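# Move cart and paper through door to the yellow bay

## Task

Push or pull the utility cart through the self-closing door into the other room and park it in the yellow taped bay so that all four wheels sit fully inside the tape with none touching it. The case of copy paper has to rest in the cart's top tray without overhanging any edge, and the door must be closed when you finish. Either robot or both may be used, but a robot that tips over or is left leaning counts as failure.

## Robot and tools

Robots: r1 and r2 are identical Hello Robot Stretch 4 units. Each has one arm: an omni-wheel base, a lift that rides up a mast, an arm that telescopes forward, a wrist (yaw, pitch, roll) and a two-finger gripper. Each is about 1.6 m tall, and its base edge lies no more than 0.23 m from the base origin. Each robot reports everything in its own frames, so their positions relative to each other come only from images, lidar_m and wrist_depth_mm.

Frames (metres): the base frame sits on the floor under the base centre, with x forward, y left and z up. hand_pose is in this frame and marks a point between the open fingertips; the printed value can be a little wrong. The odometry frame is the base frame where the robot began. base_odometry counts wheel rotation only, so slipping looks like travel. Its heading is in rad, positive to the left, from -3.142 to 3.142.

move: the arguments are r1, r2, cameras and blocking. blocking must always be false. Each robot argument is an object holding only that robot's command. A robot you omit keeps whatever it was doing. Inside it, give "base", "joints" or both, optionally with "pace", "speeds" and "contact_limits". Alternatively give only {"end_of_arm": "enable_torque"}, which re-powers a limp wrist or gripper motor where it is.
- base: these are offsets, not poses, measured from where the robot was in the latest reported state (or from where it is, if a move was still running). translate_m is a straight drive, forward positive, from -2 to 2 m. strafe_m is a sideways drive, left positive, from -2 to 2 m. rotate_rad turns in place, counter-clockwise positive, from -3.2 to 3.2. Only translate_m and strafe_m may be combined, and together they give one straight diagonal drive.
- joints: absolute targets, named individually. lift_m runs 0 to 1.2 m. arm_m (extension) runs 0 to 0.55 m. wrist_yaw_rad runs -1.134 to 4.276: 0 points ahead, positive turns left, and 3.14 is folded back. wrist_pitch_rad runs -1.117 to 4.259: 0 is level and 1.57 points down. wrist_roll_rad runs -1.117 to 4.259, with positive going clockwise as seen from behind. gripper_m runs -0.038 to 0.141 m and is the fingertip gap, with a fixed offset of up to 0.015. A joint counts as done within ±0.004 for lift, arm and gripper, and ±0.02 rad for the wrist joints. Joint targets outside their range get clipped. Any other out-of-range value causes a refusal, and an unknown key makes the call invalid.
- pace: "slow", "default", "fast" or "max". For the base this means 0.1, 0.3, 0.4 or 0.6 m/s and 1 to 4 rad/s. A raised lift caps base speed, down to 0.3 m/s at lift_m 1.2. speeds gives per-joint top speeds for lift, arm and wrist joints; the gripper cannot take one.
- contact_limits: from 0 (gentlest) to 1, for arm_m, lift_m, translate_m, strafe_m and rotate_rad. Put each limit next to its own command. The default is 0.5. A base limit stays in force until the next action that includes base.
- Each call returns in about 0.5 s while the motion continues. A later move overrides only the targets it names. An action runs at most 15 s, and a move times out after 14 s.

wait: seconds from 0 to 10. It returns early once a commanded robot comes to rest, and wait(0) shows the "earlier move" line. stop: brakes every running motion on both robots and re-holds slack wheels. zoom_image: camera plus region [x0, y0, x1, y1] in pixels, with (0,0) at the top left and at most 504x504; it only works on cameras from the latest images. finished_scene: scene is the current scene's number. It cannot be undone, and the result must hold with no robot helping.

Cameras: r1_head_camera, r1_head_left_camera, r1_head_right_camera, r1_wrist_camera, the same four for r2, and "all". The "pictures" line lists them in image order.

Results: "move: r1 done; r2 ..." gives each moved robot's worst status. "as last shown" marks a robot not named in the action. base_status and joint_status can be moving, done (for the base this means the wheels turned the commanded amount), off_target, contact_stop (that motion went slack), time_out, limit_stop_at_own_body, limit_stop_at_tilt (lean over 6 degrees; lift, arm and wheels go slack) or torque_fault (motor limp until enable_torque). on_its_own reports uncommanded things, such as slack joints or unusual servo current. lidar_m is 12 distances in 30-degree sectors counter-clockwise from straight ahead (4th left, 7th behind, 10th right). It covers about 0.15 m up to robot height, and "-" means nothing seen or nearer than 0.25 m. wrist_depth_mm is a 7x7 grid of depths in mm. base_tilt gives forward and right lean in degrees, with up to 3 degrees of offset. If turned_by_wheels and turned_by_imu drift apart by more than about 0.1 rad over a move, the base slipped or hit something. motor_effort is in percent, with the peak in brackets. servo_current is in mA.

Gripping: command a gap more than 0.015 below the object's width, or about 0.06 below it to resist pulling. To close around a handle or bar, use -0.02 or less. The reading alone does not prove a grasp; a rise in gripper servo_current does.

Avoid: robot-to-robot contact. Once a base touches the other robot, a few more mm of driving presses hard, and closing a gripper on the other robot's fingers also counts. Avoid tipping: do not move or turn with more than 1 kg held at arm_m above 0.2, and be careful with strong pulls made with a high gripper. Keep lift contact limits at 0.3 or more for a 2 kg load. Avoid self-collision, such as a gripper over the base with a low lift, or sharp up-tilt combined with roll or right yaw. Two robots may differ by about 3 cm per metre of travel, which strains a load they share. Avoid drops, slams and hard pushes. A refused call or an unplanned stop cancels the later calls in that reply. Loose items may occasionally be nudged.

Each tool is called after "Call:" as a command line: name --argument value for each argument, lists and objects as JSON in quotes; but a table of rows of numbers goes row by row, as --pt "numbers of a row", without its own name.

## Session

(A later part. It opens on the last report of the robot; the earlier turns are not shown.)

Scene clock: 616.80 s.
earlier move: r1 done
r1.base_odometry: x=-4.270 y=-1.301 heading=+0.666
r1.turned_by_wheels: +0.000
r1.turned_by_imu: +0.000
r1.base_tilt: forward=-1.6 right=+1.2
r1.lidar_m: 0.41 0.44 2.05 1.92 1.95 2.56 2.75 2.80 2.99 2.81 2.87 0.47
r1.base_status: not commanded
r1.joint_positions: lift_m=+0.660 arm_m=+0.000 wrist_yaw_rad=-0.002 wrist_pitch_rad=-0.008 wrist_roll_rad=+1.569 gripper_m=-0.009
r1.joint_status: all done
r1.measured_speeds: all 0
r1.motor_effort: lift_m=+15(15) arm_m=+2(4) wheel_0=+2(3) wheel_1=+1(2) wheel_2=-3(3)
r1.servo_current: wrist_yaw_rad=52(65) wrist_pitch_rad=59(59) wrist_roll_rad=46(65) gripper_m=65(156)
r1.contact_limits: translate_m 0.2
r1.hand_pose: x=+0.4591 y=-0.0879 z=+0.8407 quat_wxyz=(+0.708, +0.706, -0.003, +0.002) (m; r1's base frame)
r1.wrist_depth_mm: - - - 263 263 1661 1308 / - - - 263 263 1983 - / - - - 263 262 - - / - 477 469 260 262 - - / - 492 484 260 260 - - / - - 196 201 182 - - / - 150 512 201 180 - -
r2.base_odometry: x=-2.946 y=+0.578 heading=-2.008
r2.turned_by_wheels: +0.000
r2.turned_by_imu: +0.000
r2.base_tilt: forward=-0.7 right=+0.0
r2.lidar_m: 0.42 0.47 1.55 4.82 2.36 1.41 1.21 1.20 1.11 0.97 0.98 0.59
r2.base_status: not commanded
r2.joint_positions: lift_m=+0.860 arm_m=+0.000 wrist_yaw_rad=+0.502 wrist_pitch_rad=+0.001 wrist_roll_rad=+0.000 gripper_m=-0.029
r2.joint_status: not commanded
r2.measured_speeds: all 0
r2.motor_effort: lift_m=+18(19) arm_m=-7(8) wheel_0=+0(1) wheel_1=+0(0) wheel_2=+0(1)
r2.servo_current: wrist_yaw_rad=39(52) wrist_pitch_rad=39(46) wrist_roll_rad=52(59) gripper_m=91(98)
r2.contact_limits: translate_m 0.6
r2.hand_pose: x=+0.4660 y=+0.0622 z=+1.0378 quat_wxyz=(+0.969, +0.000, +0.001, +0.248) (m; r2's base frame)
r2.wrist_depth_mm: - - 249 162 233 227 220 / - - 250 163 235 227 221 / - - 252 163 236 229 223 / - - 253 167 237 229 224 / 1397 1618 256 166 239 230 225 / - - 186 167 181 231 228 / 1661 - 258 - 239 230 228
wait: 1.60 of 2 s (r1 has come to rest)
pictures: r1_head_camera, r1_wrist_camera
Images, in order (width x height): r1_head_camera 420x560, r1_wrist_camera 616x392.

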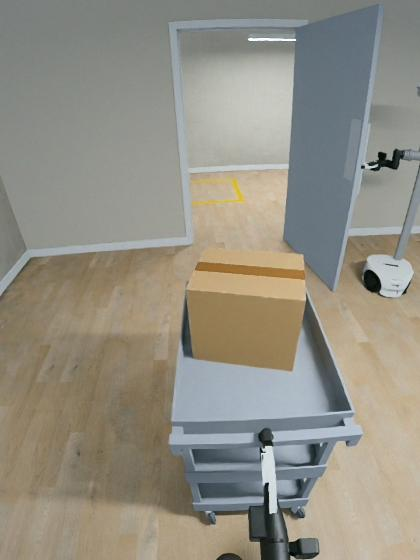

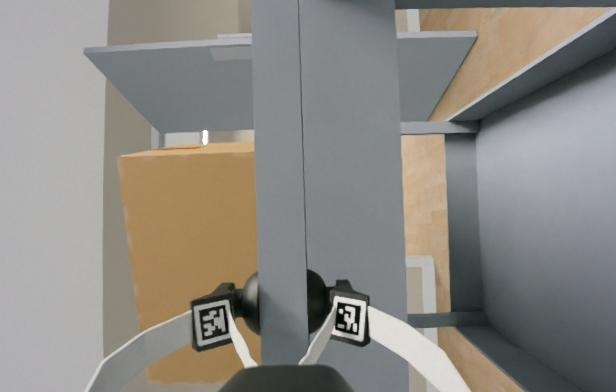

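Call:
move --blocking false --r1 '{"base":{"translate_m":0.6},"pace":"slow","contact_limits":{"translate_m":0.4}}' --cameras '[]'

Call:
wait --seconds 9 --cameras '["r1_head_camera","r1_wrist_camera"]'

Scene clock: 623.97 s.
move: r1 moving
r1.base_odometry: x=-4.260 y=-1.294 heading=+0.666
r1.turned_by_wheels: +0.000
r1.turned_by_imu: +0.000
r1.base_tilt: forward=-1.6 right=+1.3
r1.lidar_m: 0.41 0.42 2.03 1.92 1.96 2.54 2.76 2.83 2.99 2.80 2.86 0.46
r1.base_status: translate_m moving
r1.joint_positions: lift_m=+0.660 arm_m=+0.000 wrist_yaw_rad=-0.002 wrist_pitch_rad=-0.008 wrist_roll_rad=+1.569 gripper_m=-0.009
r1.joint_status: not commanded
r1.measured_speeds: translate_m=+0.048 strafe_m=+0.000 rotate_rad=+0.000 lift_m=+0.000 arm_m=+0.000 wrist_yaw_rad=+0.000 wrist_pitch_rad=+0.000 wrist_roll_rad=+0.000
r1.motor_effort: lift_m=+15(15) arm_m=+1(4) wheel_0=+6(7) wheel_1=+4(6) wheel_2=-7(7)
r1.servo_current: wrist_yaw_rad=52(65) wrist_pitch_rad=46(59) wrist_roll_rad=65(65) gripper_m=59(72)
r1.contact_limits: translate_m 0.4
r1.hand_pose: x=+0.4591 y=-0.0879 z=+0.8407 quat_wxyz=(+0.708, +0.706, -0.003, +0.002) (m; r1's base frame)
r1.wrist_depth_mm: - - - 263 262 1756 1281 / - - - 260 260 1863 - / - - - 258 257 - - / - 469 462 256 256 - - / - 480 477 256 255 - - / - - 195 193 181 - - / - 151 500 193 250 - -
r2: as last shown
r2.lidar_m: 0.40 0.49 1.57 4.85 2.35 1.40 1.20 1.22 1.10 0.97 0.96 0.60
r2.motor_effort: lift_m=+18(18) arm_m=-7(8) wheel_0=+1(1) wheel_1=+0(0) wheel_2=+0(1)
r2.servo_current: wrist_yaw_rad=46(65) wrist_pitch_rad=39(46) wrist_roll_rad=46(52) gripper_m=85(91)
r2.contact_limits: translate_m 0.6
r2.wrist_depth_mm: - - 249 161 233 227 220 / - - 250 162 235 227 221 / - - 251 163 236 229 223 / - - 253 167 237 229 224 / 1397 1618 255 167 238 230 225 / - 1808 185 167 181 231 227 / 1756 - 258 - 240 231 229
pictures: none
No camera images: "cameras" was empty.

Scene clock: 630.73 s.
earlier move: r1 done
r1.base_odometry: x=-3.798 y=-0.931 heading=+0.666
r1.turned_by_wheels: +0.000
r1.turned_by_imu: +0.004
r1.base_tilt: forward=-1.6 right=+1.3
r1.lidar_m: 0.34 0.35 2.11 1.94 2.02 2.62 3.37 3.42 2.95 2.76 2.02 0.46
r1.base_status: done
r1.joint_positions: lift_m=+0.660 arm_m=+0.000 wrist_yaw_rad=+0.002 wrist_pitch_rad=-0.008 wrist_roll_rad=+1.569 gripper_m=-0.010
r1.joint_status: not commanded
r1.measured_speeds: all 0
r1.motor_effort: lift_m=+15(15) arm_m=+4(5) wheel_0=+6(12) wheel_1=+3(8) wheel_2=-2(17)
r1.servo_current: wrist_yaw_rad=46(72) wrist_pitch_rad=52(65) wrist_roll_rad=39(78) gripper_m=46(72)
r1.contact_limits: translate_m 0.4
r1.hand_pose: x=+0.4594 y=-0.0869 z=+0.8407 quat_wxyz=(+0.708, +0.706, -0.002, +0.003) (m; r1's base frame)
r1.wrist_depth_mm: - - - - 296 294 294 / - - - - 315 1808 1255 / - - - 258 264 1863 - / - - - 250 252 - - / - 449 449 239 240 - - / - 439 191 189 229 - - / - 442 436 181 172 - -
r2.base_odometry: x=-2.946 y=+0.578 heading=-2.008
r2.turned_by_wheels: +0.000
r2.turned_by_imu: +0.001
r2.base_tilt: forward=-0.7 right=+0.1
r2.lidar_m: 0.39 0.45 1.47 4.85 2.36 1.42 1.22 1.21 1.13 0.95 0.95 0.60
r2.base_status: not commanded
r2.joint_positions: lift_m=+0.860 arm_m=+0.000 wrist_yaw_rad=+0.502 wrist_pitch_rad=+0.001 wrist_roll_rad=+0.000 gripper_m=-0.029
r2.joint_status: not commanded
r2.measured_speeds: all 0
r2.motor_effort: lift_m=+18(19) arm_m=-7(8) wheel_0=+0(1) wheel_1=+0(1) wheel_2=+0(1)
r2.servo_current: wrist_yaw_rad=39(65) wrist_pitch_rad=46(46) wrist_roll_rad=46(65) gripper_m=85(98)
r2.contact_limits: translate_m 0.6
r2.hand_pose: x=+0.4660 y=+0.0622 z=+1.0378 quat_wxyz=(+0.969, +0.000, +0.001, +0.248) (m; r2's base frame)
r2.wrist_depth_mm: - - 249 162 233 226 220 / - - 251 163 234 227 221 / - - 252 163 236 229 223 / - - 253 167 236 230 224 / - 1537 254 166 239 231 226 / - - 186 167 181 232 227 / - 1618 - - 240 231 228
wait: 6.77 of 9 s (r1 has come to rest)
pictures: r1_head_camera, r1_wrist_camera
Images, in order (width x height): r1_head_camera 420x560, r1_wrist_camera 616x392.

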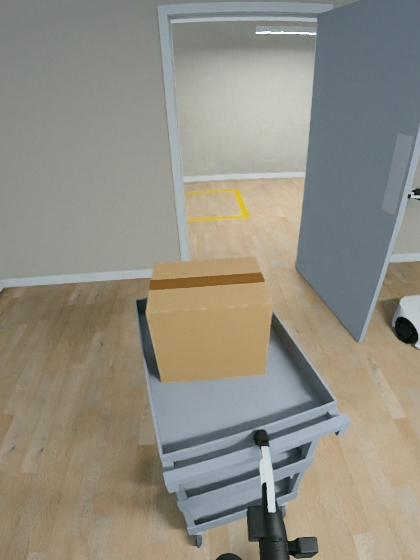

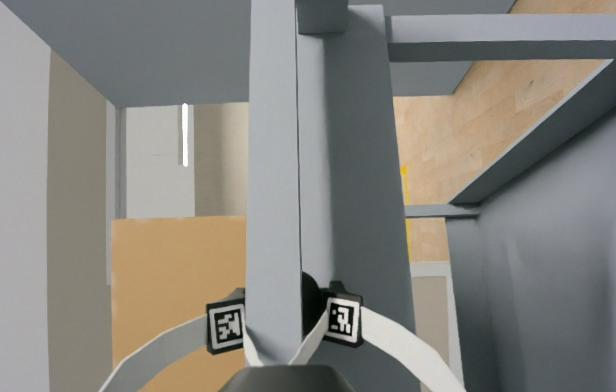

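Call:
move --blocking false --r1 '{"joints":{"gripper_m":0.12}}' --cameras '[]'

Call:
wait --seconds 1.5 --cameras '[]'

Call:
move --blocking false --r1 '{"base":{"translate_m":-0.14}}' --cameras '[]'

Call:
wait --seconds 3 --cameras '[]'

Call:
move --blocking false --r1 '{"base":{"strafe_m":0.16}}' --cameras '[]'

Call:
wait --seconds 3 --cameras '[]'

Call:
move --blocking false --r1 '{"base":{"translate_m":0.09},"pace":"slow","contact_limits":{"translate_m":0.2}}' --cameras '[]'

Call:
wait --seconds 3 --cameras '["r1_head_camera","r1_wrist_camera"]'

Scene clock: 648.53 s.
move: r1 moving
r1.base_odometry: x=-3.798 y=-0.931 heading=+0.666
r1.turned_by_wheels: +0.000
r1.turned_by_imu: +0.000
r1.base_tilt: forward=-1.6 right=+1.3
r1.lidar_m: 0.35 0.32 2.09 1.96 2.02 2.61 3.36 3.40 2.95 2.76 1.98 0.46
r1.base_status: not commanded
r1.joint_positions: lift_m=+0.660 arm_m=+0.000 wrist_yaw_rad=+0.002 wrist_pitch_rad=-0.008 wrist_roll_rad=+1.569 gripper_m=+0.012
r1.joint_status: gripper_m moving
r1.measured_speeds: translate_m=+0.000 strafe_m=+0.000 rotate_rad=+0.000 lift_m=+0.000 arm_m=+0.000 wrist_yaw_rad=+0.000 wrist_pitch_rad=+0.002 wrist_roll_rad=+0.000
r1.motor_effort: lift_m=+15(15) arm_m=+4(4) wheel_0=+6(6) wheel_1=+3(3) wheel_2=-2(3)
r1.servo_current: wrist_yaw_rad=59(59) wrist_pitch_rad=46(52) wrist_roll_rad=46(59) gripper_m=78(78)
r1.contact_limits: translate_m 0.4
r1.hand_pose: x=+0.4594 y=-0.0869 z=+0.8407 quat_wxyz=(+0.708, +0.706, -0.002, +0.003) (m; r1's base frame)
r1.wrist_depth_mm: - - - - 298 297 301 / - - - - 310 1708 1255 / - - - - 271 1863 - / - - - 255 258 - - / - 455 449 244 247 - - / - 445 189 202 183 - - / - 439 186 146 181 - -
r2: as last shown
r2.turned_by_imu: +0.000
r2.lidar_m: 0.39 0.46 1.48 4.85 2.36 1.42 1.20 1.21 1.12 0.96 0.95 0.59
r2.motor_effort: lift_m=+18(19) arm_m=-7(8) wheel_0=+0(0) wheel_1=+0(1) wheel_2=+0(0)
r2.servo_current: wrist_yaw_rad=46(52) wrist_pitch_rad=39(39) wrist_roll_rad=52(59) gripper_m=91(98)
r2.contact_limits: translate_m 0.6
r2.wrist_depth_mm: - - 248 161 233 225 220 / - - 251 163 234 226 222 / - - 252 164 236 229 223 / - - 253 167 238 229 224 / - 1576 255 166 238 231 225 / - - 186 167 181 233 226 / - 1661 - - 239 230 227
pictures: none
No camera images: "cameras" was empty.

Scene clock: 650.03 s.
earlier move: r1 moving
r1.base_odometry: x=-3.798 y=-0.931 heading=+0.666
r1.turned_by_wheels: +0.000
r1.turned_by_imu: +0.000
r1.base_tilt: forward=-1.6 right=+1.3
r1.lidar_m: 0.37 0.35 2.10 1.96 1.99 2.62 3.38 3.41 2.95 2.76 1.97 0.46
r1.base_status: not commanded
r1.joint_positions: lift_m=+0.660 arm_m=+0.000 wrist_yaw_rad=+0.002 wrist_pitch_rad=+0.000 wrist_roll_rad=+1.569 gripper_m=+0.120
r1.joint_status: gripper_m moving
r1.measured_speeds: all 0
r1.motor_effort: lift_m=+15(15) arm_m=+4(4) wheel_0=+3(6) wheel_1=+2(3) wheel_2=-2(3)
r1.servo_current: wrist_yaw_rad=52(65) wrist_pitch_rad=39(52) wrist_roll_rad=65(72) gripper_m=46(98)
r1.contact_limits: translate_m 0.4
r1.hand_pose: x=+0.4594 y=-0.0869 z=+0.8386 quat_wxyz=(+0.708, +0.706, +0.000, +0.001) (m; r1's base frame)
r1.wrist_depth_mm: - - - 254 310 315 1060 / - - - 287 319 1499 413 / - - - - - 1708 - / - - - 259 - 1983 - / - 455 455 254 253 - - / - 449 187 243 198 196 - / - 439 442 147 233 - -
r2.base_odometry: x=-2.946 y=+0.578 heading=-2.008
r2.turned_by_wheels: +0.000
r2.turned_by_imu: +0.000
r2.base_tilt: forward=-0.6 right=+0.1
r2.lidar_m: 0.41 0.46 1.49 4.86 2.38 1.40 1.20 1.21 1.13 0.96 0.96 0.58
r2.base_status: not commanded
r2.joint_positions: lift_m=+0.860 arm_m=+0.000 wrist_yaw_rad=+0.502 wrist_pitch_rad=+0.001 wrist_roll_rad=+0.000 gripper_m=-0.029
r2.joint_status: not commanded
r2.measured_speeds: all 0
r2.motor_effort: lift_m=+18(19) arm_m=-8(8) wheel_0=+0(1) wheel_1=+0(1) wheel_2=+0(0)
r2.servo_current: wrist_yaw_rad=52(59) wrist_pitch_rad=39(46) wrist_roll_rad=39(59) gripper_m=85(98)
r2.contact_limits: translate_m 0.6
r2.hand_pose: x=+0.4660 y=+0.0622 z=+1.0378 quat_wxyz=(+0.969, +0.000, +0.001, +0.248) (m; r2's base frame)
r2.wrist_depth_mm: - - 248 161 234 225 220 / - - 251 162 235 227 221 / - - 252 164 236 228 223 / - - 253 167 236 229 224 / - 1499 254 166 239 230 225 / - - 186 167 181 232 227 / - 1618 - - 239 230 228
wait: 1.50 s; no rest
pictures: none
No camera images: "cameras" was empty.

Scene clock: 650.53 s.
earlier move: r1 done
move: r1 moving
r1.base_odometry: x=-3.823 y=-0.950 heading=+0.665
r1.turned_by_wheels: +0.000
r1.turned_by_imu: +0.000
r1.base_tilt: forward=-1.6 right=+1.3
r1.lidar_m: 0.36 0.38 2.10 1.97 2.00 2.60 3.35 3.40 2.95 2.77 2.05 0.47
r1.base_status: translate_m moving
r1.joint_positions: lift_m=+0.660 arm_m=+0.000 wrist_yaw_rad=+0.002 wrist_pitch_rad=+0.000 wrist_roll_rad=+1.569 gripper_m=+0.120
r1.joint_status: all done
r1.measured_speeds: translate_m=-0.122 strafe_m=+0.000 rotate_rad=+0.003 lift_m=+0.000 arm_m=+0.000 wrist_yaw_rad=+0.000 wrist_pitch_rad=+0.000 wrist_roll_rad=+0.000
r1.motor_effort: lift_m=+15(15) arm_m=+4(4) wheel_0=-6(9) wheel_1=-6(7) wheel_2=+8(9)
r1.servo_current: wrist_yaw_rad=65(65) wrist_pitch_rad=39(46) wrist_roll_rad=33(65) gripper_m=39(46)
r1.hand_pose: x=+0.4594 y=-0.0869 z=+0.8386 quat_wxyz=(+0.708, +0.706, +0.000, +0.001) (m; r1's base frame)
r1.wrist_depth_mm: - - - 268 - 1430 1098 / - - - 310 336 353 338 / - - - - - 1863 - / - - - - - - - / - 480 473 - 281 - - / - 216 211 262 198 196 - / - 462 469 147 - - -
r2: as last shown
r2.lidar_m: 0.39 0.48 1.50 4.84 2.40 1.40 1.21 1.22 1.09 0.95 0.97 0.60
r2.motor_effort: lift_m=+18(18) arm_m=-7(8) wheel_0=+0(0) wheel_1=+0(0) wheel_2=+0(1)
r2.servo_current: wrist_yaw_rad=46(59) wrist_pitch_rad=46(46) wrist_roll_rad=46(52) gripper_m=91(91)
r2.contact_limits: translate_m 0.6
r2.wrist_depth_mm: - - 249 162 233 225 220 / - - 251 163 234 227 221 / - - 252 163 236 228 224 / - - 253 167 238 229 224 / - 1576 254 166 239 232 226 / - - 186 167 181 231 227 / 1808 1618 - - 240 229 227
pictures: none
No camera images: "cameras" was empty.

Scene clock: 651.83 s.
earlier move: r1 done
r1.base_odometry: x=-3.908 y=-1.017 heading=+0.666
r1.turned_by_wheels: +0.000
r1.turned_by_imu: +0.000
r1.base_tilt: forward=-1.5 right=+1.3
r1.lidar_m: 0.48 0.50 2.10 1.92 1.99 2.60 3.24 3.25 2.99 2.78 2.81 0.60
r1.base_status: done
r1.joint_positions: lift_m=+0.660 arm_m=+0.000 wrist_yaw_rad=+0.002 wrist_pitch_rad=+0.000 wrist_roll_rad=+1.569 gripper_m=+0.120
r1.joint_status: all done
r1.measured_speeds: all 0
r1.motor_effort: lift_m=+15(15) arm_m=+4(4) wheel_0=-1(9) wheel_1=+0(7) wheel_2=-1(9)
r1.servo_current: wrist_yaw_rad=46(65) wrist_pitch_rad=39(52) wrist_roll_rad=46(65) gripper_m=46(52)
r1.hand_pose: x=+0.4594 y=-0.0869 z=+0.8386 quat_wxyz=(+0.708, +0.706, +0.000, +0.001) (m; r1's base frame)
r1.wrist_depth_mm: - - 1499 - - 1537 1182 / - - - 392 449 1397 1098 / - - - 421 - 1808 - / - - - 397 - - - / - - 591 327 - - - / - - 580 315 209 196 - / - 574 580 144 - - -
r2.base_odometry: x=-2.946 y=+0.578 heading=-2.008
r2.turned_by_wheels: +0.000
r2.turned_by_imu: +0.000
r2.base_tilt: forward=-0.7 right=+0.0
r2.lidar_m: 0.40 0.47 1.49 4.84 2.35 1.42 1.22 1.20 1.10 0.97 0.96 0.60
r2.base_status: not commanded
r2.joint_positions: lift_m=+0.860 arm_m=+0.000 wrist_yaw_rad=+0.502 wrist_pitch_rad=+0.001 wrist_roll_rad=+0.000 gripper_m=-0.029
r2.joint_status: not commanded
r2.measured_speeds: all 0
r2.motor_effort: lift_m=+18(18) arm_m=-7(8) wheel_0=+0(0) wheel_1=+0(0) wheel_2=+0(1)
r2.servo_current: wrist_yaw_rad=39(59) wrist_pitch_rad=39(46) wrist_roll_rad=39(59) gripper_m=91(91)
r2.contact_limits: translate_m 0.6
r2.hand_pose: x=+0.4660 y=+0.0622 z=+1.0378 quat_wxyz=(+0.969, +0.000, +0.001, +0.248) (m; r2's base frame)
r2.wrist_depth_mm: - - 250 161 234 224 220 / - - 252 163 235 226 221 / - - 252 163 236 228 223 / - - 253 167 237 230 224 / 1756 1537 255 166 238 230 225 / - - 186 167 181 230 227 / 1756 1661 - - 240 231 228
wait: 1.30 of 3 s (r1 has come to rest)
pictures: none
No camera images: "cameras" was empty.

Scene clock: 652.33 s.
move: r1 moving
r1.base_odometry: x=-3.931 y=-0.989 heading=+0.666
r1.turned_by_wheels: +0.000
r1.turned_by_imu: +0.000
r1.base_tilt: forward=-1.6 right=+1.3
r1.lidar_m: 0.47 2.66 2.07 1.92 1.97 2.57 3.22 3.28 3.01 2.80 2.87 0.56
r1.base_status: strafe_m moving
r1.joint_positions: lift_m=+0.660 arm_m=+0.000 wrist_yaw_rad=+0.002 wrist_pitch_rad=+0.000 wrist_roll_rad=+1.569 gripper_m=+0.120
r1.joint_status: not commanded
r1.measured_speeds: translate_m=-0.001 strafe_m=+0.140 rotate_rad=+0.006 lift_m=+0.000 arm_m=+0.000 wrist_yaw_rad=+0.000 wrist_pitch_rad=+0.000 wrist_roll_rad=+0.000
r1.motor_effort: lift_m=+15(15) arm_m=+4(4) wheel_0=-9(11) wheel_1=+9(10) wheel_2=+0(2)
r1.servo_current: wrist_yaw_rad=46(65) wrist_pitch_rad=39(46) wrist_roll_rad=59(65) gripper_m=39(46)
r1.hand_pose: x=+0.4594 y=-0.0869 z=+0.8386 quat_wxyz=(+0.708, +0.706, +0.000, +0.001) (m; r1's base frame)
r1.wrist_depth_mm: - - 1499 394 - 1537 1205 / - - - 430 449 559 - / - - - 413 - 1983 - / - - - 342 - - - / - - 591 322 - - - / - 591 591 306 211 196 - / - 574 569 145 - - -
r2: as last shown
r2.base_tilt: forward=-0.6 right=+0.0
r2.lidar_m: 0.40 0.45 1.48 4.85 2.33 1.41 1.19 1.23 1.10 0.96 0.97 0.60
r2.motor_effort: lift_m=+18(18) arm_m=-7(8) wheel_0=+0(1) wheel_1=+0(0) wheel_2=+0(0)
r2.servo_current: wrist_yaw_rad=33(59) wrist_pitch_rad=46(46) wrist_roll_rad=46(59) gripper_m=85(98)
r2.contact_limits: translate_m 0.6
r2.wrist_depth_mm: - - 249 161 233 227 220 / - - 251 163 235 226 221 / - - 253 163 235 228 224 / - - 252 167 237 229 224 / - 1576 254 166 238 230 226 / - - 186 167 181 232 227 / 1708 1708 - - 239 231 227
pictures: none
No camera images: "cameras" was empty.

Scene clock: 653.60 s.
earlier move: r1 done
r1.base_odometry: x=-4.007 y=-0.891 heading=+0.665
r1.turned_by_wheels: +0.000
r1.turned_by_imu: +0.000
r1.base_tilt: forward=-1.6 right=+1.3
r1.lidar_m: 0.47 2.64 1.93 1.78 1.84 2.37 3.24 3.30 3.15 2.93 2.19 0.51
r1.base_status: done
r1.joint_positions: lift_m=+0.660 arm_m=+0.000 wrist_yaw_rad=+0.002 wrist_pitch_rad=+0.000 wrist_roll_rad=+1.569 gripper_m=+0.120
r1.joint_status: not commanded
r1.measured_speeds: all 0
r1.motor_effort: lift_m=+15(15) arm_m=+4(4) wheel_0=-2(11) wheel_1=+0(11) wheel_2=+0(2)
r1.servo_current: wrist_yaw_rad=46(65) wrist_pitch_rad=33(46) wrist_roll_rad=26(65) gripper_m=39(52)
r1.hand_pose: x=+0.4594 y=-0.0869 z=+0.8386 quat_wxyz=(+0.708, +0.706, +0.000, +0.001) (m; r1's base frame)
r1.wrist_depth_mm: - - - 402 - 1863 - / - - - 382 - - - / - - 591 307 - - - / - - 580 343 - - - / - - 574 330 - - - / - 569 564 - 198 213 - / - - - 145 319 1708 1160
r2.base_odometry: x=-2.946 y=+0.578 heading=-2.008
r2.turned_by_wheels: +0.000
r2.turned_by_imu: +0.000
r2.base_tilt: forward=-0.7 right=+0.1
r2.lidar_m: 0.41 0.49 1.48 4.85 2.35 1.37 1.21 1.21 1.12 0.96 0.95 0.59
r2.base_status: not commanded
r2.joint_positions: lift_m=+0.860 arm_m=+0.000 wrist_yaw_rad=+0.502 wrist_pitch_rad=+0.001 wrist_roll_rad=+0.000 gripper_m=-0.029
r2.joint_status: not commanded
r2.measured_speeds: all 0
r2.motor_effort: lift_m=+18(18) arm_m=-7(8) wheel_0=+0(1) wheel_1=-1(1) wheel_2=+0(1)
r2.servo_current: wrist_yaw_rad=39(65) wrist_pitch_rad=39(46) wrist_roll_rad=52(59) gripper_m=91(98)
r2.contact_limits: translate_m 0.6
r2.hand_pose: x=+0.4660 y=+0.0622 z=+1.0378 quat_wxyz=(+0.969, +0.000, +0.001, +0.248) (m; r2's base frame)
r2.wrist_depth_mm: - - 248 161 232 226 220 / - - 251 163 234 227 221 / - - 253 163 236 228 222 / - - 252 167 237 229 224 / - 1661 254 166 238 230 225 / - - 186 166 181 231 227 / - 1708 - - 240 231 228
wait: 1.27 of 3 s (r1 has come to rest)
pictures: none
No camera images: "cameras" was empty.

Scene clock: 654.10 s.
move: r1 moving
r1.base_odometry: x=-3.997 y=-0.884 heading=+0.666
r1.turned_by_wheels: +0.000
r1.turned_by_imu: +0.000
r1.base_tilt: forward=-1.6 right=+1.3
r1.lidar_m: 0.47 2.63 1.92 1.80 1.83 2.35 3.27 3.31 3.12 2.94 2.17 0.52
r1.base_status: translate_m moving
r1.joint_positions: lift_m=+0.660 arm_m=+0.000 wrist_yaw_rad=+0.002 wrist_pitch_rad=+0.000 wrist_roll_rad=+1.569 gripper_m=+0.120
r1.joint_status: not commanded
r1.measured_speeds: translate_m=+0.048 strafe_m=+0.000 rotate_rad=+0.000 lift_m=+0.000 arm_m=+0.000 wrist_yaw_rad=+0.000 wrist_pitch_rad=+0.000 wrist_roll_rad=+0.000
r1.motor_effort: lift_m=+15(15) arm_m=+4(4) wheel_0=+6(6) wheel_1=+4(6) wheel_2=-6(6)
r1.servo_current: wrist_yaw_rad=46(65) wrist_pitch_rad=46(52) wrist_roll_rad=46(65) gripper_m=39(46)
r1.contact_limits: translate_m 0.2
r1.hand_pose: x=+0.4594 y=-0.0869 z=+0.8386 quat_wxyz=(+0.708, +0.706, +0.000, +0.001) (m; r1's base frame)
r1.wrist_depth_mm: - - - 389 - 1756 - / - - - 368 - 798 - / - - 580 - - - - / - - 574 336 - - - / - - 569 268 - - - / - 559 559 - 213 200 - / - - - 145 310 1618 1182
r2: as last shown
r2.base_tilt: forward=-0.7 right=+0.0
r2.lidar_m: 0.40 0.49 1.46 4.85 2.39 1.42 1.21 1.21 1.11 0.97 0.97 0.61
r2.motor_effort: lift_m=+18(18) arm_m=-7(8) wheel_0=+0(1) wheel_1=+0(0) wheel_2=+0(0)
r2.servo_current: wrist_yaw_rad=46(59) wrist_pitch_rad=39(46) wrist_roll_rad=39(59) gripper_m=85(91)
r2.contact_limits: translate_m 0.6
r2.wrist_depth_mm: - - 248 162 233 225 220 / - - 251 163 234 227 221 / - - 252 163 236 228 224 / - - 253 167 237 229 224 / - 1661 254 166 239 231 225 / - - 185 167 181 233 227 / - 1661 - - 239 231 227
pictures: none
No camera images: "cameras" was empty.

Scene clock: 655.77 s.
earlier move: r1 done
r1.base_odometry: x=-3.936 y=-0.836 heading=+0.666
r1.turned_by_wheels: +0.000
r1.turned_by_imu: +0.000
r1.base_tilt: forward=-1.6 right=+1.2
r1.lidar_m: 0.43 2.53 1.94 1.79 1.84 2.38 3.33 3.37 3.14 2.93 2.10 0.48
r1.base_status: done
r1.joint_positions: lift_m=+0.660 arm_m=+0.000 wrist_yaw_rad=+0.002 wrist_pitch_rad=+0.000 wrist_roll_rad=+1.569 gripper_m=+0.120
r1.joint_status: not commanded
r1.measured_speeds: all 0
r1.motor_effort: lift_m=+15(15) arm_m=+4(4) wheel_0=+4(7) wheel_1=+4(7) wheel_2=-3(7)
r1.servo_current: wrist_yaw_rad=33(72) wrist_pitch_rad=46(52) wrist_roll_rad=39(65) gripper_m=46(52)
r1.contact_limits: translate_m 0.2
r1.hand_pose: x=+0.4594 y=-0.0869 z=+0.8386 quat_wxyz=(+0.708, +0.706, +0.000, +0.001) (m; r1's base frame)
r1.wrist_depth_mm: - - - 296 310 1808 - / - - - 222 - 1921 - / - 500 504 - 278 - - / - 492 492 258 264 - - / - 488 488 250 252 - - / - 477 185 240 195 196 - / - - - 147 231 242 -
r2.base_odometry: x=-2.946 y=+0.578 heading=-2.008
r2.turned_by_wheels: +0.000
r2.turned_by_imu: +0.000
r2.base_tilt: forward=-0.7 right=+0.1
r2.lidar_m: 0.40 0.46 1.49 4.84 2.40 1.41 1.21 1.20 1.12 0.96 0.97 0.61
r2.base_status: not commanded
r2.joint_positions: lift_m=+0.860 arm_m=+0.000 wrist_yaw_rad=+0.502 wrist_pitch_rad=+0.001 wrist_roll_rad=+0.000 gripper_m=-0.029
r2.joint_status: not commanded
r2.measured_speeds: all 0
r2.motor_effort: lift_m=+18(19) arm_m=-7(8) wheel_0=+0(1) wheel_1=+0(0) wheel_2=+0(0)
r2.servo_current: wrist_yaw_rad=52(59) wrist_pitch_rad=39(46) wrist_roll_rad=52(59) gripper_m=85(98)
r2.contact_limits: translate_m 0.6
r2.hand_pose: x=+0.4660 y=+0.0622 z=+1.0378 quat_wxyz=(+0.969, +0.000, +0.001, +0.248) (m; r2's base frame)
r2.wrist_depth_mm: - - 248 162 233 226 220 / - - 252 163 235 226 222 / - - 253 164 236 229 224 / - - 253 167 237 229 223 / - 1618 255 166 239 230 225 / - - 186 167 181 232 227 / - 1708 - - 240 230 227
wait: 1.67 of 3 s (r1 has come to rest)
pictures: r1_head_camera, r1_wrist_camera
Images, in order (width x height): r1_head_camera 420x560, r1_wrist_camera 616x392.

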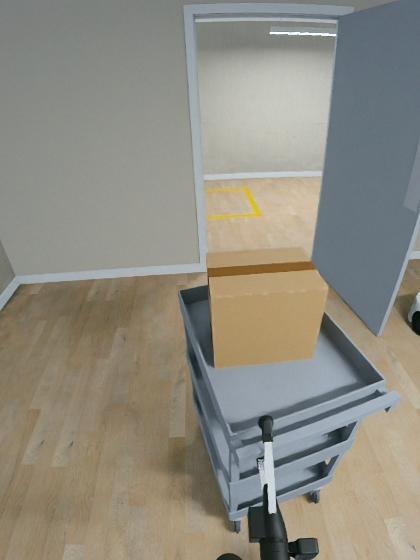

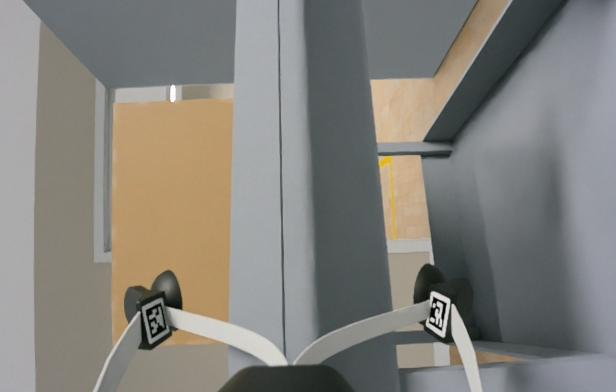

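Call:
move --blocking false --r1 '{"base":{"translate_m":0.05},"pace":"slow","contact_limits":{"translate_m":0.2}}' --cameras '[]'

Call:
wait --seconds 2 --cameras '[]'

Call:
move --blocking false --r1 '{"joints":{"gripper_m":-0.02}}' --cameras '[]'

Call:
wait --seconds 2 --cameras '[]'

Call:
move --blocking false --r1 '{"base":{"translate_m":0.4,"strafe_m":-0.06},"pace":"slow","contact_limits":{"translate_m":0.4}}' --cameras '[]'

Call:
wait --seconds 8 --cameras '["r1_head_camera","r1_wrist_camera"]'

Scene clock: 665.83 s.
move: r1 moving
r1.base_odometry: x=-3.927 y=-0.828 heading=+0.666
r1.turned_by_wheels: +0.000
r1.turned_by_imu: +0.000
r1.base_tilt: forward=-1.6 right=+1.3
r1.lidar_m: 0.42 2.54 1.94 1.80 1.86 2.36 3.35 3.40 3.13 2.93 2.07 0.46
r1.base_status: translate_m moving
r1.joint_positions: lift_m=+0.660 arm_m=+0.000 wrist_yaw_rad=+0.002 wrist_pitch_rad=+0.000 wrist_roll_rad=+1.569 gripper_m=+0.120
r1.joint_status: not commanded
r1.measured_speeds: translate_m=+0.048 strafe_m=+0.000 rotate_rad=-0.002 lift_m=+0.000 arm_m=+0.000 wrist_yaw_rad=+0.000 wrist_pitch_rad=+0.000 wrist_roll_rad=+0.000
r1.motor_effort: lift_m=+15(15) arm_m=+4(4) wheel_0=+5(8) wheel_1=+2(7) wheel_2=-6(6)
r1.servo_current: wrist_yaw_rad=46(72) wrist_pitch_rad=52(52) wrist_roll_rad=46(72) gripper_m=39(46)
r1.contact_limits: translate_m 0.2
r1.hand_pose: x=+0.4594 y=-0.0869 z=+0.8386 quat_wxyz=(+0.708, +0.706, +0.000, +0.001) (m; r1's base frame)
r1.wrist_depth_mm: - - - 286 298 1756 - / - - - - - 1863 - / - 496 492 259 268 - - / - 480 484 251 254 - - / - 480 480 241 241 - - / - 466 185 230 197 196 - / - - - 142 223 1499 -
r2: as last shown
r2.base_tilt: forward=-0.7 right=+0.0
r2.lidar_m: 0.39 0.46 1.48 4.85 2.37 1.40 1.20 1.20 1.12 0.95 0.95 0.61
r2.motor_effort: lift_m=+18(18) arm_m=-7(8) wheel_0=+1(1) wheel_1=+0(0) wheel_2=+0(0)
r2.servo_current: wrist_yaw_rad=52(65) wrist_pitch_rad=33(52) wrist_roll_rad=46(59) gripper_m=85(91)
r2.contact_limits: translate_m 0.6
r2.wrist_depth_mm: - - 248 161 233 226 220 / - - 250 163 235 227 221 / - - 252 163 236 229 223 / - - 254 167 238 229 224 / - 1537 254 166 240 231 225 / - - 186 167 181 231 228 / - 1661 - - 239 230 228
pictures: none
No camera images: "cameras" was empty.

Scene clock: 667.03 s.
earlier move: r1 done
r1.base_odometry: x=-3.897 y=-0.805 heading=+0.666
r1.turned_by_wheels: +0.000
r1.turned_by_imu: +0.000
r1.base_tilt: forward=-1.6 right=+1.3
r1.lidar_m: 0.40 2.49 1.94 1.79 1.85 2.36 3.39 3.41 3.11 2.92 2.00 0.45
r1.base_status: done
r1.joint_positions: lift_m=+0.660 arm_m=+0.000 wrist_yaw_rad=-0.001 wrist_pitch_rad=+0.000 wrist_roll_rad=+1.569 gripper_m=+0.120
r1.joint_status: not commanded
r1.measured_speeds: all 0
r1.motor_effort: lift_m=+15(15) arm_m=+4(4) wheel_0=+3(8) wheel_1=+4(7) wheel_2=-5(7)
r1.servo_current: wrist_yaw_rad=59(72) wrist_pitch_rad=39(52) wrist_roll_rad=46(72) gripper_m=46(52)
r1.contact_limits: translate_m 0.2
r1.hand_pose: x=+0.4591 y=-0.0878 z=+0.8386 quat_wxyz=(+0.708, +0.706, -0.001, +0.000) (m; r1's base frame)
r1.wrist_depth_mm: - - - - 287 1576 - / - - - - - - - / - 492 484 255 258 - - / - 480 477 239 242 - - / - 473 466 230 229 - - / - 210 455 220 211 197 - / - 452 452 147 208 - -
r2.base_odometry: x=-2.946 y=+0.578 heading=-2.008
r2.turned_by_wheels: +0.000
r2.turned_by_imu: +0.000
r2.base_tilt: forward=-0.6 right=+0.1
r2.lidar_m: 0.40 0.47 1.50 4.86 2.38 1.41 1.22 1.21 1.10 0.95 0.97 0.59
r2.base_status: not commanded
r2.joint_positions: lift_m=+0.860 arm_m=+0.000 wrist_yaw_rad=+0.502 wrist_pitch_rad=+0.001 wrist_roll_rad=+0.000 gripper_m=-0.029
r2.joint_status: not commanded
r2.measured_speeds: all 0
r2.motor_effort: lift_m=+18(19) arm_m=-7(8) wheel_0=+0(1) wheel_1=+0(0) wheel_2=+0(1)
r2.servo_current: wrist_yaw_rad=52(65) wrist_pitch_rad=39(52) wrist_roll_rad=52(59) gripper_m=91(91)
r2.contact_limits: translate_m 0.6
r2.hand_pose: x=+0.4660 y=+0.0622 z=+1.0378 quat_wxyz=(+0.969, +0.000, +0.001, +0.248) (m; r2's base frame)
r2.wrist_depth_mm: - - 249 161 233 225 220 / - - 251 163 234 228 221 / - - 253 163 235 229 223 / - - 253 167 236 229 224 / - 1618 254 165 239 230 225 / - - 186 167 181 232 227 / - 1756 - - 239 230 227
wait: 1.20 of 2 s (r1 has come to rest)
pictures: none
No camera images: "cameras" was empty.

Scene clock: 667.53 s.
move: r1 moving
r1.base_odometry: x=-3.897 y=-0.805 heading=+0.666
r1.turned_by_wheels: +0.000
r1.turned_by_imu: +0.000
r1.base_tilt: forward=-1.6 right=+1.3
r1.lidar_m: 0.40 2.49 1.92 1.80 1.85 2.32 3.38 3.43 3.10 2.92 2.07 0.45
r1.base_status: not commanded
r1.joint_positions: lift_m=+0.660 arm_m=+0.000 wrist_yaw_rad=-0.001 wrist_pitch_rad=+0.000 wrist_roll_rad=+1.569 gripper_m=+0.106
r1.joint_status: gripper_m moving
r1.measured_speeds: all 0
r1.motor_effort: lift_m=+15(15) arm_m=+4(4) wheel_0=+4(4) wheel_1=+3(4) wheel_2=-5(5)
r1.servo_current: wrist_yaw_rad=33(59) wrist_pitch_rad=46(46) wrist_roll_rad=39(65) gripper_m=78(91)
r1.contact_limits: translate_m 0.2
r1.hand_pose: x=+0.4591 y=-0.0878 z=+0.8386 quat_wxyz=(+0.708, +0.706, -0.001, +0.000) (m; r1's base frame)
r1.wrist_depth_mm: - - - - 289 1708 - / - - - 204 - - - / - 492 484 255 259 - - / - 477 477 238 241 - - / - 466 466 230 230 - - / - 452 181 219 211 - - / - 452 452 149 208 - -
r2: as last shown
r2.base_tilt: forward=-0.6 right=+0.0
r2.lidar_m: 0.40 0.46 1.46 4.85 2.35 1.41 1.22 1.23 1.13 0.97 0.97 0.60
r2.motor_effort: lift_m=+18(18) arm_m=-7(8) wheel_0=+1(1) wheel_1=+0(0) wheel_2=+0(0)
r2.servo_current: wrist_yaw_rad=52(59) wrist_pitch_rad=39(46) wrist_roll_rad=46(59) gripper_m=91(91)
r2.contact_limits: translate_m 0.6
r2.wrist_depth_mm: - - 249 162 233 226 220 / - - 251 163 235 226 221 / - - 253 164 236 229 224 / - - 253 167 237 229 223 / - 1661 254 166 239 230 224 / - - 186 167 181 231 226 / - 1756 - - 240 230 227
pictures: none
No camera images: "cameras" was empty.

Scene clock: 669.33 s.
earlier move: r1 done
r1.base_odometry: x=-3.897 y=-0.805 heading=+0.666
r1.turned_by_wheels: +0.000
r1.turned_by_imu: +0.000
r1.base_tilt: forward=-1.6 right=+1.3
r1.lidar_m: 0.39 2.49 1.92 1.80 1.86 2.34 3.37 3.40 3.12 2.90 2.03 0.46
r1.base_status: not commanded
r1.joint_positions: lift_m=+0.660 arm_m=+0.000 wrist_yaw_rad=-0.006 wrist_pitch_rad=-0.008 wrist_roll_rad=+1.569 gripper_m=-0.019
r1.joint_status: all done
r1.measured_speeds: all 0
r1.motor_effort: lift_m=+15(15) arm_m=-1(4) wheel_0=+1(4) wheel_1=+2(4) wheel_2=-2(7)
r1.servo_current: wrist_yaw_rad=52(72) wrist_pitch_rad=52(59) wrist_roll_rad=39(65) gripper_m=65(338)
r1.contact_limits: translate_m 0.2
r1.hand_pose: x=+0.4588 y=-0.0890 z=+0.8408 quat_wxyz=(+0.708, +0.706, -0.005, +0.001) (m; r1's base frame)
r1.wrist_depth_mm: - - - - 303 1661 - / - - - - 293 1983 - / - - 504 - 272 - - / - 496 488 255 256 - - / - 488 477 239 241 - - / - 480 185 184 229 - - / - 152 455 183 179 - -
r2.base_odometry: x=-2.946 y=+0.578 heading=-2.008
r2.turned_by_wheels: +0.000
r2.turned_by_imu: +0.000
r2.base_tilt: forward=-0.6 right=+0.0
r2.lidar_m: 0.39 0.47 1.48 4.83 2.37 1.39 1.21 1.21 1.13 0.94 0.97 0.62
r2.base_status: not commanded
r2.joint_positions: lift_m=+0.860 arm_m=+0.000 wrist_yaw_rad=+0.502 wrist_pitch_rad=+0.001 wrist_roll_rad=+0.000 gripper_m=-0.029
r2.joint_status: not commanded
r2.measured_speeds: all 0
r2.motor_effort: lift_m=+18(18) arm_m=-7(8) wheel_0=+0(1) wheel_1=+0(0) wheel_2=+0(1)
r2.servo_current: wrist_yaw_rad=52(59) wrist_pitch_rad=39(46) wrist_roll_rad=46(59) gripper_m=85(98)
r2.contact_limits: translate_m 0.6
r2.hand_pose: x=+0.4660 y=+0.0622 z=+1.0378 quat_wxyz=(+0.969, +0.000, +0.001, +0.248) (m; r2's base frame)
r2.wrist_depth_mm: - - 249 161 233 225 220 / - - 250 163 236 227 222 / - - 253 163 236 228 223 / - - 253 167 237 230 224 / - 1618 254 166 238 231 224 / - - 186 167 181 232 227 / - 1756 - - 239 231 229
wait: 1.80 of 2 s (r1 has come to rest)
pictures: none
No camera images: "cameras" was empty.

Scene clock: 669.83 s.
move: r1 moving
r1.base_odometry: x=-3.886 y=-0.799 heading=+0.666
r1.turned_by_wheels: +0.000
r1.turned_by_imu: +0.000
r1.base_tilt: forward=-1.6 right=+1.3
r1.lidar_m: 0.43 2.48 1.94 1.79 1.85 2.37 3.38 3.42 3.13 2.92 2.02 0.43
r1.base_status: translate_m moving; strafe_m moving
r1.joint_positions: lift_m=+0.660 arm_m=+0.000 wrist_yaw_rad=-0.006 wrist_pitch_rad=-0.008 wrist_roll_rad=+1.569 gripper_m=-0.019
r1.joint_status: not commanded
r1.measured_speeds: translate_m=+0.050 strafe_m=-0.007 rotate_rad=-0.002 lift_m=+0.000 arm_m=+0.000 wrist_yaw_rad=+0.000 wrist_pitch_rad=+0.000 wrist_roll_rad=+0.000
r1.motor_effort: lift_m=+15(15) arm_m=+4(4) wheel_0=+5(7) wheel_1=+5(8) wheel_2=-10(12)
r1.servo_current: wrist_yaw_rad=59(59) wrist_pitch_rad=46(59) wrist_roll_rad=59(59) gripper_m=52(65)
r1.contact_limits: translate_m 0.4
r1.hand_pose: x=+0.4588 y=-0.0890 z=+0.8409 quat_wxyz=(+0.708, +0.706, -0.005, +0.001) (m; r1's base frame)
r1.wrist_depth_mm: - - - - 304 1618 - / - - - - 291 1921 - / - - 500 - 271 - - / - 500 492 253 256 - - / - 488 480 238 242 - - / - 477 186 185 228 - - / - 154 459 180 177 - -
r2: as last shown
r2.base_tilt: forward=-0.6 right=+0.1
r2.lidar_m: 0.40 0.47 1.48 4.85 2.36 1.42 1.22 1.22 1.10 0.96 0.96 0.60
r2.motor_effort: lift_m=+18(19) arm_m=-7(8) wheel_0=+0(0) wheel_1=+0(0) wheel_2=+0(1)
r2.servo_current: wrist_yaw_rad=59(59) wrist_pitch_rad=33(46) wrist_roll_rad=39(52) gripper_m=85(91)
r2.contact_limits: translate_m 0.6
r2.wrist_depth_mm: - - 249 162 232 225 220 / - - 251 162 234 227 221 / - - 252 163 236 229 224 / - - 253 167 237 230 224 / - 1576 253 166 239 231 225 / - - 185 167 181 232 227 / - 1708 - - 239 230 228
pictures: none
No camera images: "cameras" was empty.

Scene clock: 674.63 s.
earlier move: r1 done
r1.base_odometry: x=-3.546 y=-0.605 heading=+0.667
r1.turned_by_wheels: +0.001
r1.turned_by_imu: +0.002
r1.base_tilt: forward=-1.6 right=+1.2
r1.lidar_m: 0.40 0.68 2.04 1.89 1.96 2.51 3.80 3.82 3.03 2.83 1.72 0.46
r1.base_status: done
r1.joint_positions: lift_m=+0.660 arm_m=+0.000 wrist_yaw_rad=+0.002 wrist_pitch_rad=-0.008 wrist_roll_rad=+1.569 gripper_m=-0.019
r1.joint_status: not commanded
r1.measured_speeds: all 0
r1.motor_effort: lift_m=+15(15) arm_m=+4(4) wheel_0=+8(12) wheel_1=+3(8) wheel_2=+1(12)
r1.servo_current: wrist_yaw_rad=52(78) wrist_pitch_rad=52(59) wrist_roll_rad=39(65) gripper_m=59(65)
r1.contact_limits: translate_m 0.4
r1.hand_pose: x=+0.4594 y=-0.0868 z=+0.8409 quat_wxyz=(+0.708, +0.706, -0.002, +0.004) (m; r1's base frame)
r1.wrist_depth_mm: - - - - 410 1464 462 / 1921 - - - - 1863 - / 1863 - - - - - - / 1863 - 521 - 278 - - / 1863 508 492 251 249 - - / - 469 193 186 229 - - / - 147 439 180 178 - -
r2.base_odometry: x=-2.946 y=+0.578 heading=-2.008
r2.turned_by_wheels: +0.000
r2.turned_by_imu: +0.001
r2.base_tilt: forward=-0.6 right=+0.0
r2.lidar_m: 0.40 0.44 1.68 4.82 2.38 1.40 1.23 1.22 1.10 0.94 0.97 0.57
r2.base_status: not commanded
r2.joint_positions: lift_m=+0.860 arm_m=+0.000 wrist_yaw_rad=+0.502 wrist_pitch_rad=+0.001 wrist_roll_rad=+0.000 gripper_m=-0.029
r2.joint_status: not commanded
r2.measured_speeds: all 0
r2.motor_effort: lift_m=+19(19) arm_m=-7(8) wheel_0=+0(1) wheel_1=+0(1) wheel_2=+0(1)
r2.servo_current: wrist_yaw_rad=46(65) wrist_pitch_rad=46(46) wrist_roll_rad=52(65) gripper_m=85(98)
r2.contact_limits: translate_m 0.6
r2.hand_pose: x=+0.4660 y=+0.0622 z=+1.0378 quat_wxyz=(+0.969, +0.000, +0.001, +0.248) (m; r2's base frame)
r2.wrist_depth_mm: - - 248 162 233 226 220 / - - 250 163 233 226 221 / - - 252 163 235 228 224 / - - 253 167 237 229 224 / - - 255 166 239 231 226 / - - 186 167 181 232 226 / - - 258 - 240 230 229
wait: 4.80 of 8 s (r1 has come to rest)
pictures: r1_head_camera, r1_wrist_camera
Images, in order (width x height): r1_head_camera 420x560, r1_wrist_camera 616x392.

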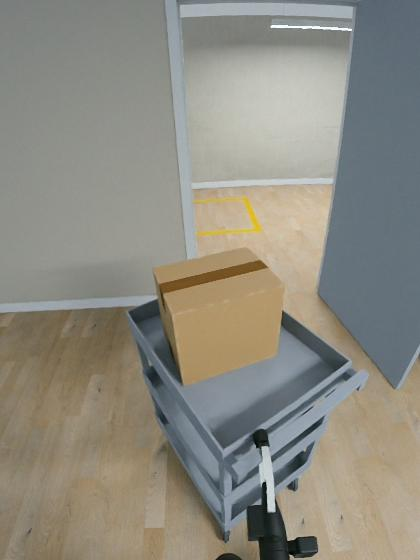

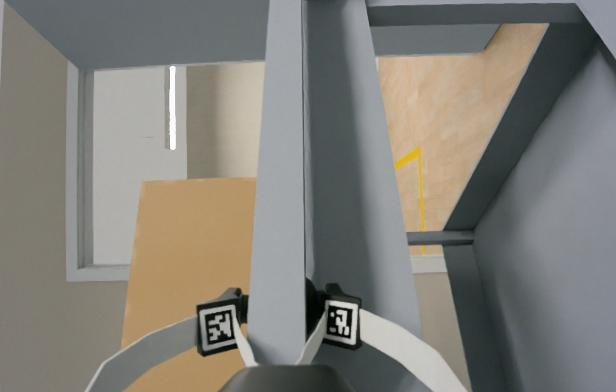

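Call:
move --blocking false --r1 '{"base":{"translate_m":-0.44,"strafe_m":-0.22},"pace":"slow","contact_limits":{"translate_m":0.4}}' --cameras '[]'

Call:
wait --seconds 9 --cameras '["r1_head_camera","r1_wrist_camera","r1_head_right_camera"]'

Scene clock: 693.20 s.
move: r1 moving
r1.base_odometry: x=-3.552 y=-0.617 heading=+0.668
r1.turned_by_wheels: +0.001
r1.turned_by_imu: +0.001
r1.base_tilt: forward=-1.6 right=+1.3
r1.lidar_m: 0.41 0.69 2.03 1.90 1.95 2.51 3.78 3.83 3.01 2.82 1.73 0.48
r1.base_status: translate_m moving; strafe_m moving
r1.joint_positions: lift_m=+0.660 arm_m=+0.000 wrist_yaw_rad=+0.007 wrist_pitch_rad=-0.008 wrist_roll_rad=+1.569 gripper_m=-0.019
r1.joint_status: not commanded
r1.measured_speeds: translate_m=-0.049 strafe_m=-0.024 rotate_rad=+0.000 lift_m=+0.000 arm_m=+0.000 wrist_yaw_rad=+0.000 wrist_pitch_rad=+0.000 wrist_roll_rad=+0.000
r1.motor_effort: lift_m=+15(15) arm_m=-4(5) wheel_0=+2(7) wheel_1=-3(7) wheel_2=+11(13)
r1.servo_current: wrist_yaw_rad=52(72) wrist_pitch_rad=52(52) wrist_roll_rad=52(59) gripper_m=59(65)
r1.contact_limits: translate_m 0.4
r1.hand_pose: x=+0.4599 y=-0.0855 z=+0.8409 quat_wxyz=(+0.708, +0.706, -0.001, +0.005) (m; r1's base frame)
r1.wrist_depth_mm: - - - - 410 1464 - / 1863 - - - - 1808 - / 1863 - - - - - - / 1863 - 517 - 278 - - / 1863 504 488 252 251 - - / - 469 189 187 230 - - / - 147 439 179 169 - -
r2: as last shown
r2.turned_by_imu: +0.000
r2.base_tilt: forward=-0.7 right=+0.1
r2.lidar_m: 0.37 0.48 1.70 4.84 2.35 1.41 1.21 1.23 1.11 0.96 0.97 0.59
r2.motor_effort: lift_m=+18(18) arm_m=-7(8) wheel_0=+0(0) wheel_1=+0(0) wheel_2=+0(0)
r2.servo_current: wrist_yaw_rad=33(52) wrist_pitch_rad=46(46) wrist_roll_rad=46(59) gripper_m=85(91)
r2.contact_limits: translate_m 0.6
r2.wrist_depth_mm: - - 249 162 234 227 220 / - - 251 163 234 227 221 / - - 251 163 236 228 224 / - - 253 167 237 229 224 / - - 254 165 239 230 225 / - - 186 167 181 231 227 / - - 258 - 240 231 227
pictures: none
No camera images: "cameras" was empty.

Scene clock: 698.80 s.
earlier move: r1 done
r1.base_odometry: x=-3.755 y=-1.050 heading=+0.667
r1.turned_by_wheels: -0.001
r1.turned_by_imu: -0.003
r1.base_tilt: forward=-1.6 right=+1.3
r1.lidar_m: 0.37 0.57 2.22 2.08 2.13 2.78 3.31 3.36 2.82 2.65 2.69 0.51
r1.base_status: done
r1.joint_positions: lift_m=+0.660 arm_m=+0.000 wrist_yaw_rad=+0.003 wrist_pitch_rad=-0.008 wrist_roll_rad=+1.569 gripper_m=-0.019
r1.joint_status: not commanded
r1.measured_speeds: all 0
r1.motor_effort: lift_m=+15(15) arm_m=-4(5) wheel_0=-4(10) wheel_1=-2(8) wheel_2=+4(15)
r1.servo_current: wrist_yaw_rad=65(78) wrist_pitch_rad=52(65) wrist_roll_rad=46(72) gripper_m=65(72)
r1.contact_limits: translate_m 0.4
r1.hand_pose: x=+0.4596 y=-0.0867 z=+0.8409 quat_wxyz=(+0.708, +0.706, -0.002, +0.004) (m; r1's base frame)
r1.wrist_depth_mm: - - 1397 430 452 455 462 / - - - - 462 1618 - / - - - - - - - / - - - - 303 - - / - - 512 247 257 - - / - 492 188 186 230 - - / - 155 433 179 170 - -
r2.base_odometry: x=-2.946 y=+0.578 heading=-2.008
r2.turned_by_wheels: +0.000
r2.turned_by_imu: +0.001
r2.base_tilt: forward=-0.7 right=+0.1
r2.lidar_m: 0.41 0.45 1.32 4.85 2.37 1.43 1.20 1.22 1.12 0.95 0.98 0.62
r2.base_status: not commanded
r2.joint_positions: lift_m=+0.860 arm_m=+0.000 wrist_yaw_rad=+0.502 wrist_pitch_rad=+0.001 wrist_roll_rad=+0.000 gripper_m=-0.029
r2.joint_status: not commanded
r2.measured_speeds: all 0
r2.motor_effort: lift_m=+19(19) arm_m=-7(8) wheel_0=+0(1) wheel_1=+0(1) wheel_2=+0(1)
r2.servo_current: wrist_yaw_rad=46(65) wrist_pitch_rad=39(52) wrist_roll_rad=59(59) gripper_m=91(98)
r2.contact_limits: translate_m 0.6
r2.hand_pose: x=+0.4660 y=+0.0622 z=+1.0378 quat_wxyz=(+0.969, +0.000, +0.001, +0.248) (m; r2's base frame)
r2.wrist_depth_mm: - - 250 161 233 226 220 / - - 251 163 234 226 221 / - - 251 164 236 228 222 / - - 253 167 238 229 224 / 1576 - 253 166 239 230 225 / - - 185 167 181 232 226 / 1756 - - - 241 230 227
wait: 5.60 of 9 s (r1 has come to rest)
pictures: r1_head_camera, r1_head_right_camera, r1_wrist_camera
Images, in order (width x height): r1_head_camera 420x560, r1_head_right_camera 420x672, r1_wrist_camera 616x392.

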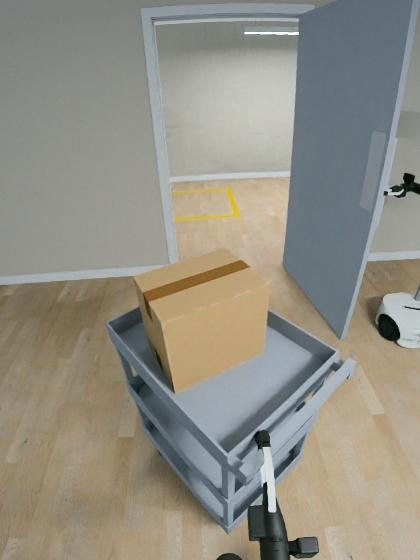

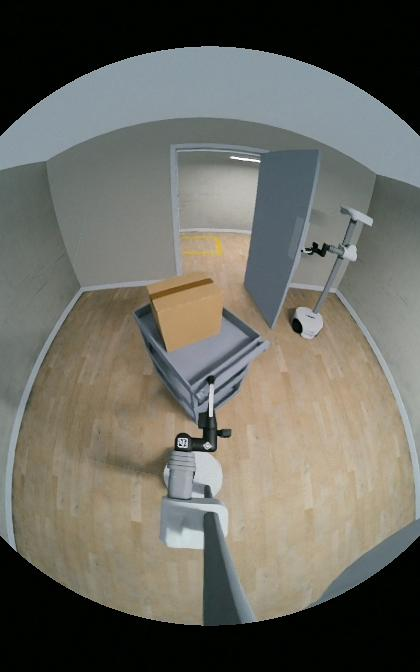

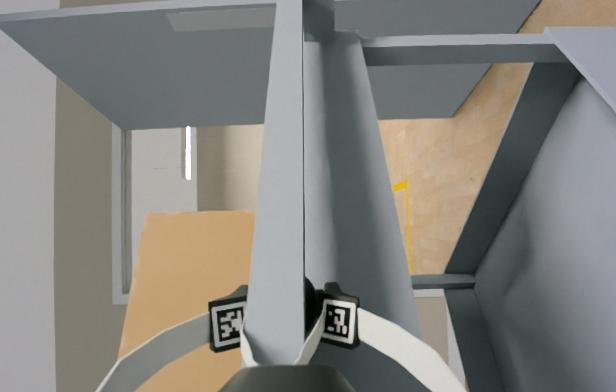

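Call:
move --blocking false --r1 '{"base":{"translate_m":-0.49,"strafe_m":-0.33},"pace":"slow","contact_limits":{"translate_m":0.4}}' --cameras '[]'

Call:
wait --seconds 9 --cameras '["r1_head_camera"]'

Scene clock: 706.63 s.
move: r1 moving
r1.base_odometry: x=-3.760 y=-1.063 heading=+0.667
r1.turned_by_wheels: +0.001
r1.turned_by_imu: +0.000
r1.base_tilt: forward=-1.6 right=+1.3
r1.lidar_m: 0.39 0.58 2.22 2.08 2.15 2.78 3.30 3.36 2.83 2.64 2.68 0.48
r1.base_status: translate_m moving; strafe_m moving
r1.joint_positions: lift_m=+0.660 arm_m=+0.000 wrist_yaw_rad=+0.003 wrist_pitch_rad=-0.008 wrist_roll_rad=+1.569 gripper_m=-0.019
r1.joint_status: not commanded
r1.measured_speeds: translate_m=-0.046 strafe_m=-0.031 rotate_rad=+0.001 lift_m=+0.000 arm_m=+0.000 wrist_yaw_rad=+0.000 wrist_pitch_rad=+0.000 wrist_roll_rad=+0.000
r1.motor_effort: lift_m=+15(15) arm_m=-5(5) wheel_0=+5(6) wheel_1=-5(8) wheel_2=+9(10)
r1.servo_current: wrist_yaw_rad=46(65) wrist_pitch_rad=59(59) wrist_roll_rad=39(72) gripper_m=52(72)
r1.contact_limits: translate_m 0.4
r1.hand_pose: x=+0.4596 y=-0.0867 z=+0.8409 quat_wxyz=(+0.708, +0.706, -0.002, +0.004) (m; r1's base frame)
r1.wrist_depth_mm: - - 1430 430 452 459 459 / - - - - 466 1618 - / - - - - - - - / - - - - 306 - - / - - 508 248 257 - - / - 496 188 185 231 - - / - 154 433 180 170 - -
r2: as last shown
r2.turned_by_imu: +0.000
r2.lidar_m: 0.41 0.48 1.32 4.86 2.36 1.43 1.20 1.21 1.10 0.96 0.96 0.62
r2.motor_effort: lift_m=+18(18) arm_m=-7(8) wheel_0=+0(1) wheel_1=+0(0) wheel_2=+0(0)
r2.servo_current: wrist_yaw_rad=52(59) wrist_pitch_rad=39(46) wrist_roll_rad=65(65) gripper_m=91(91)
r2.contact_limits: translate_m 0.6
r2.wrist_depth_mm: - - 248 162 234 226 220 / - - 251 163 234 227 221 / - - 253 163 236 229 222 / - - 253 167 237 230 224 / 1537 1255 254 166 239 231 225 / - - 185 167 181 231 227 / 1708 - - - 239 231 228
pictures: none
No camera images: "cameras" was empty.

Scene clock: 713.23 s.
earlier move: r1 done
r1.base_odometry: x=-3.936 y=-1.612 heading=+0.668
r1.turned_by_wheels: +0.001
r1.turned_by_imu: +0.003
r1.base_tilt: forward=-1.6 right=+1.2
r1.lidar_m: 0.37 0.48 2.50 2.36 2.40 2.94 2.79 2.87 2.50 2.35 2.38 0.53
r1.base_status: done
r1.joint_positions: lift_m=+0.660 arm_m=+0.000 wrist_yaw_rad=+0.010 wrist_pitch_rad=-0.008 wrist_roll_rad=+1.569 gripper_m=-0.019
r1.joint_status: not commanded
r1.measured_speeds: all 0
r1.motor_effort: lift_m=+15(15) arm_m=-4(5) wheel_0=+10(14) wheel_1=-1(8) wheel_2=+7(12)
r1.servo_current: wrist_yaw_rad=72(85) wrist_pitch_rad=52(65) wrist_roll_rad=39(72) gripper_m=59(72)
r1.contact_limits: translate_m 0.4
r1.hand_pose: x=+0.4602 y=-0.0845 z=+0.8409 quat_wxyz=(+0.708, +0.707, +0.001, +0.007) (m; r1's base frame)
r1.wrist_depth_mm: - - - - - 1661 1255 / - - - 477 - 1661 1205 / - - - - - 1756 - / - - - - - - - / - - - - 283 - - / - - 198 189 236 - - / - 156 181 180 172 - -
r2.base_odometry: x=-2.946 y=+0.578 heading=-2.008
r2.turned_by_wheels: +0.000
r2.turned_by_imu: +0.001
r2.base_tilt: forward=-0.7 right=+0.0
r2.lidar_m: 0.39 0.49 1.53 2.06 2.33 1.42 1.21 1.22 1.11 0.94 0.98 0.58
r2.base_status: not commanded
r2.joint_positions: lift_m=+0.860 arm_m=+0.000 wrist_yaw_rad=+0.502 wrist_pitch_rad=+0.001 wrist_roll_rad=+0.000 gripper_m=-0.029
r2.joint_status: not commanded
r2.measured_speeds: all 0
r2.motor_effort: lift_m=+18(19) arm_m=-7(8) wheel_0=+0(1) wheel_1=+0(1) wheel_2=+0(1)
r2.servo_current: wrist_yaw_rad=46(65) wrist_pitch_rad=39(52) wrist_roll_rad=46(65) gripper_m=91(98)
r2.contact_limits: translate_m 0.6
r2.hand_pose: x=+0.4660 y=+0.0622 z=+1.0378 quat_wxyz=(+0.969, +0.000, +0.001, +0.248) (m; r2's base frame)
r2.wrist_depth_mm: - - 250 162 233 226 220 / - - 250 163 235 227 221 / - - 253 163 235 229 223 / 1336 - 253 167 236 229 224 / 1229 - 255 166 239 231 225 / - - 186 167 181 231 227 / - - 258 - 240 230 229
wait: 6.60 of 9 s (r1 has come to rest)
pictures: r1_head_camera
Images, in order (width x height): r1_head_camera 420x560.

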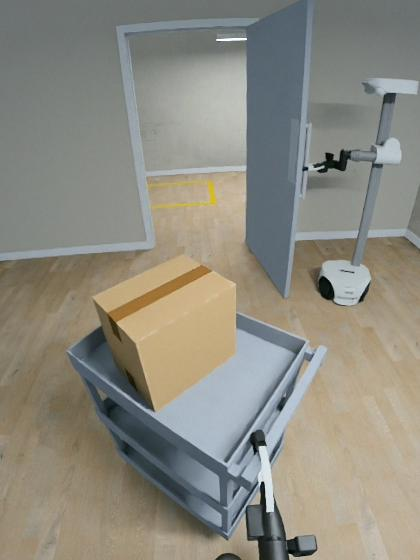

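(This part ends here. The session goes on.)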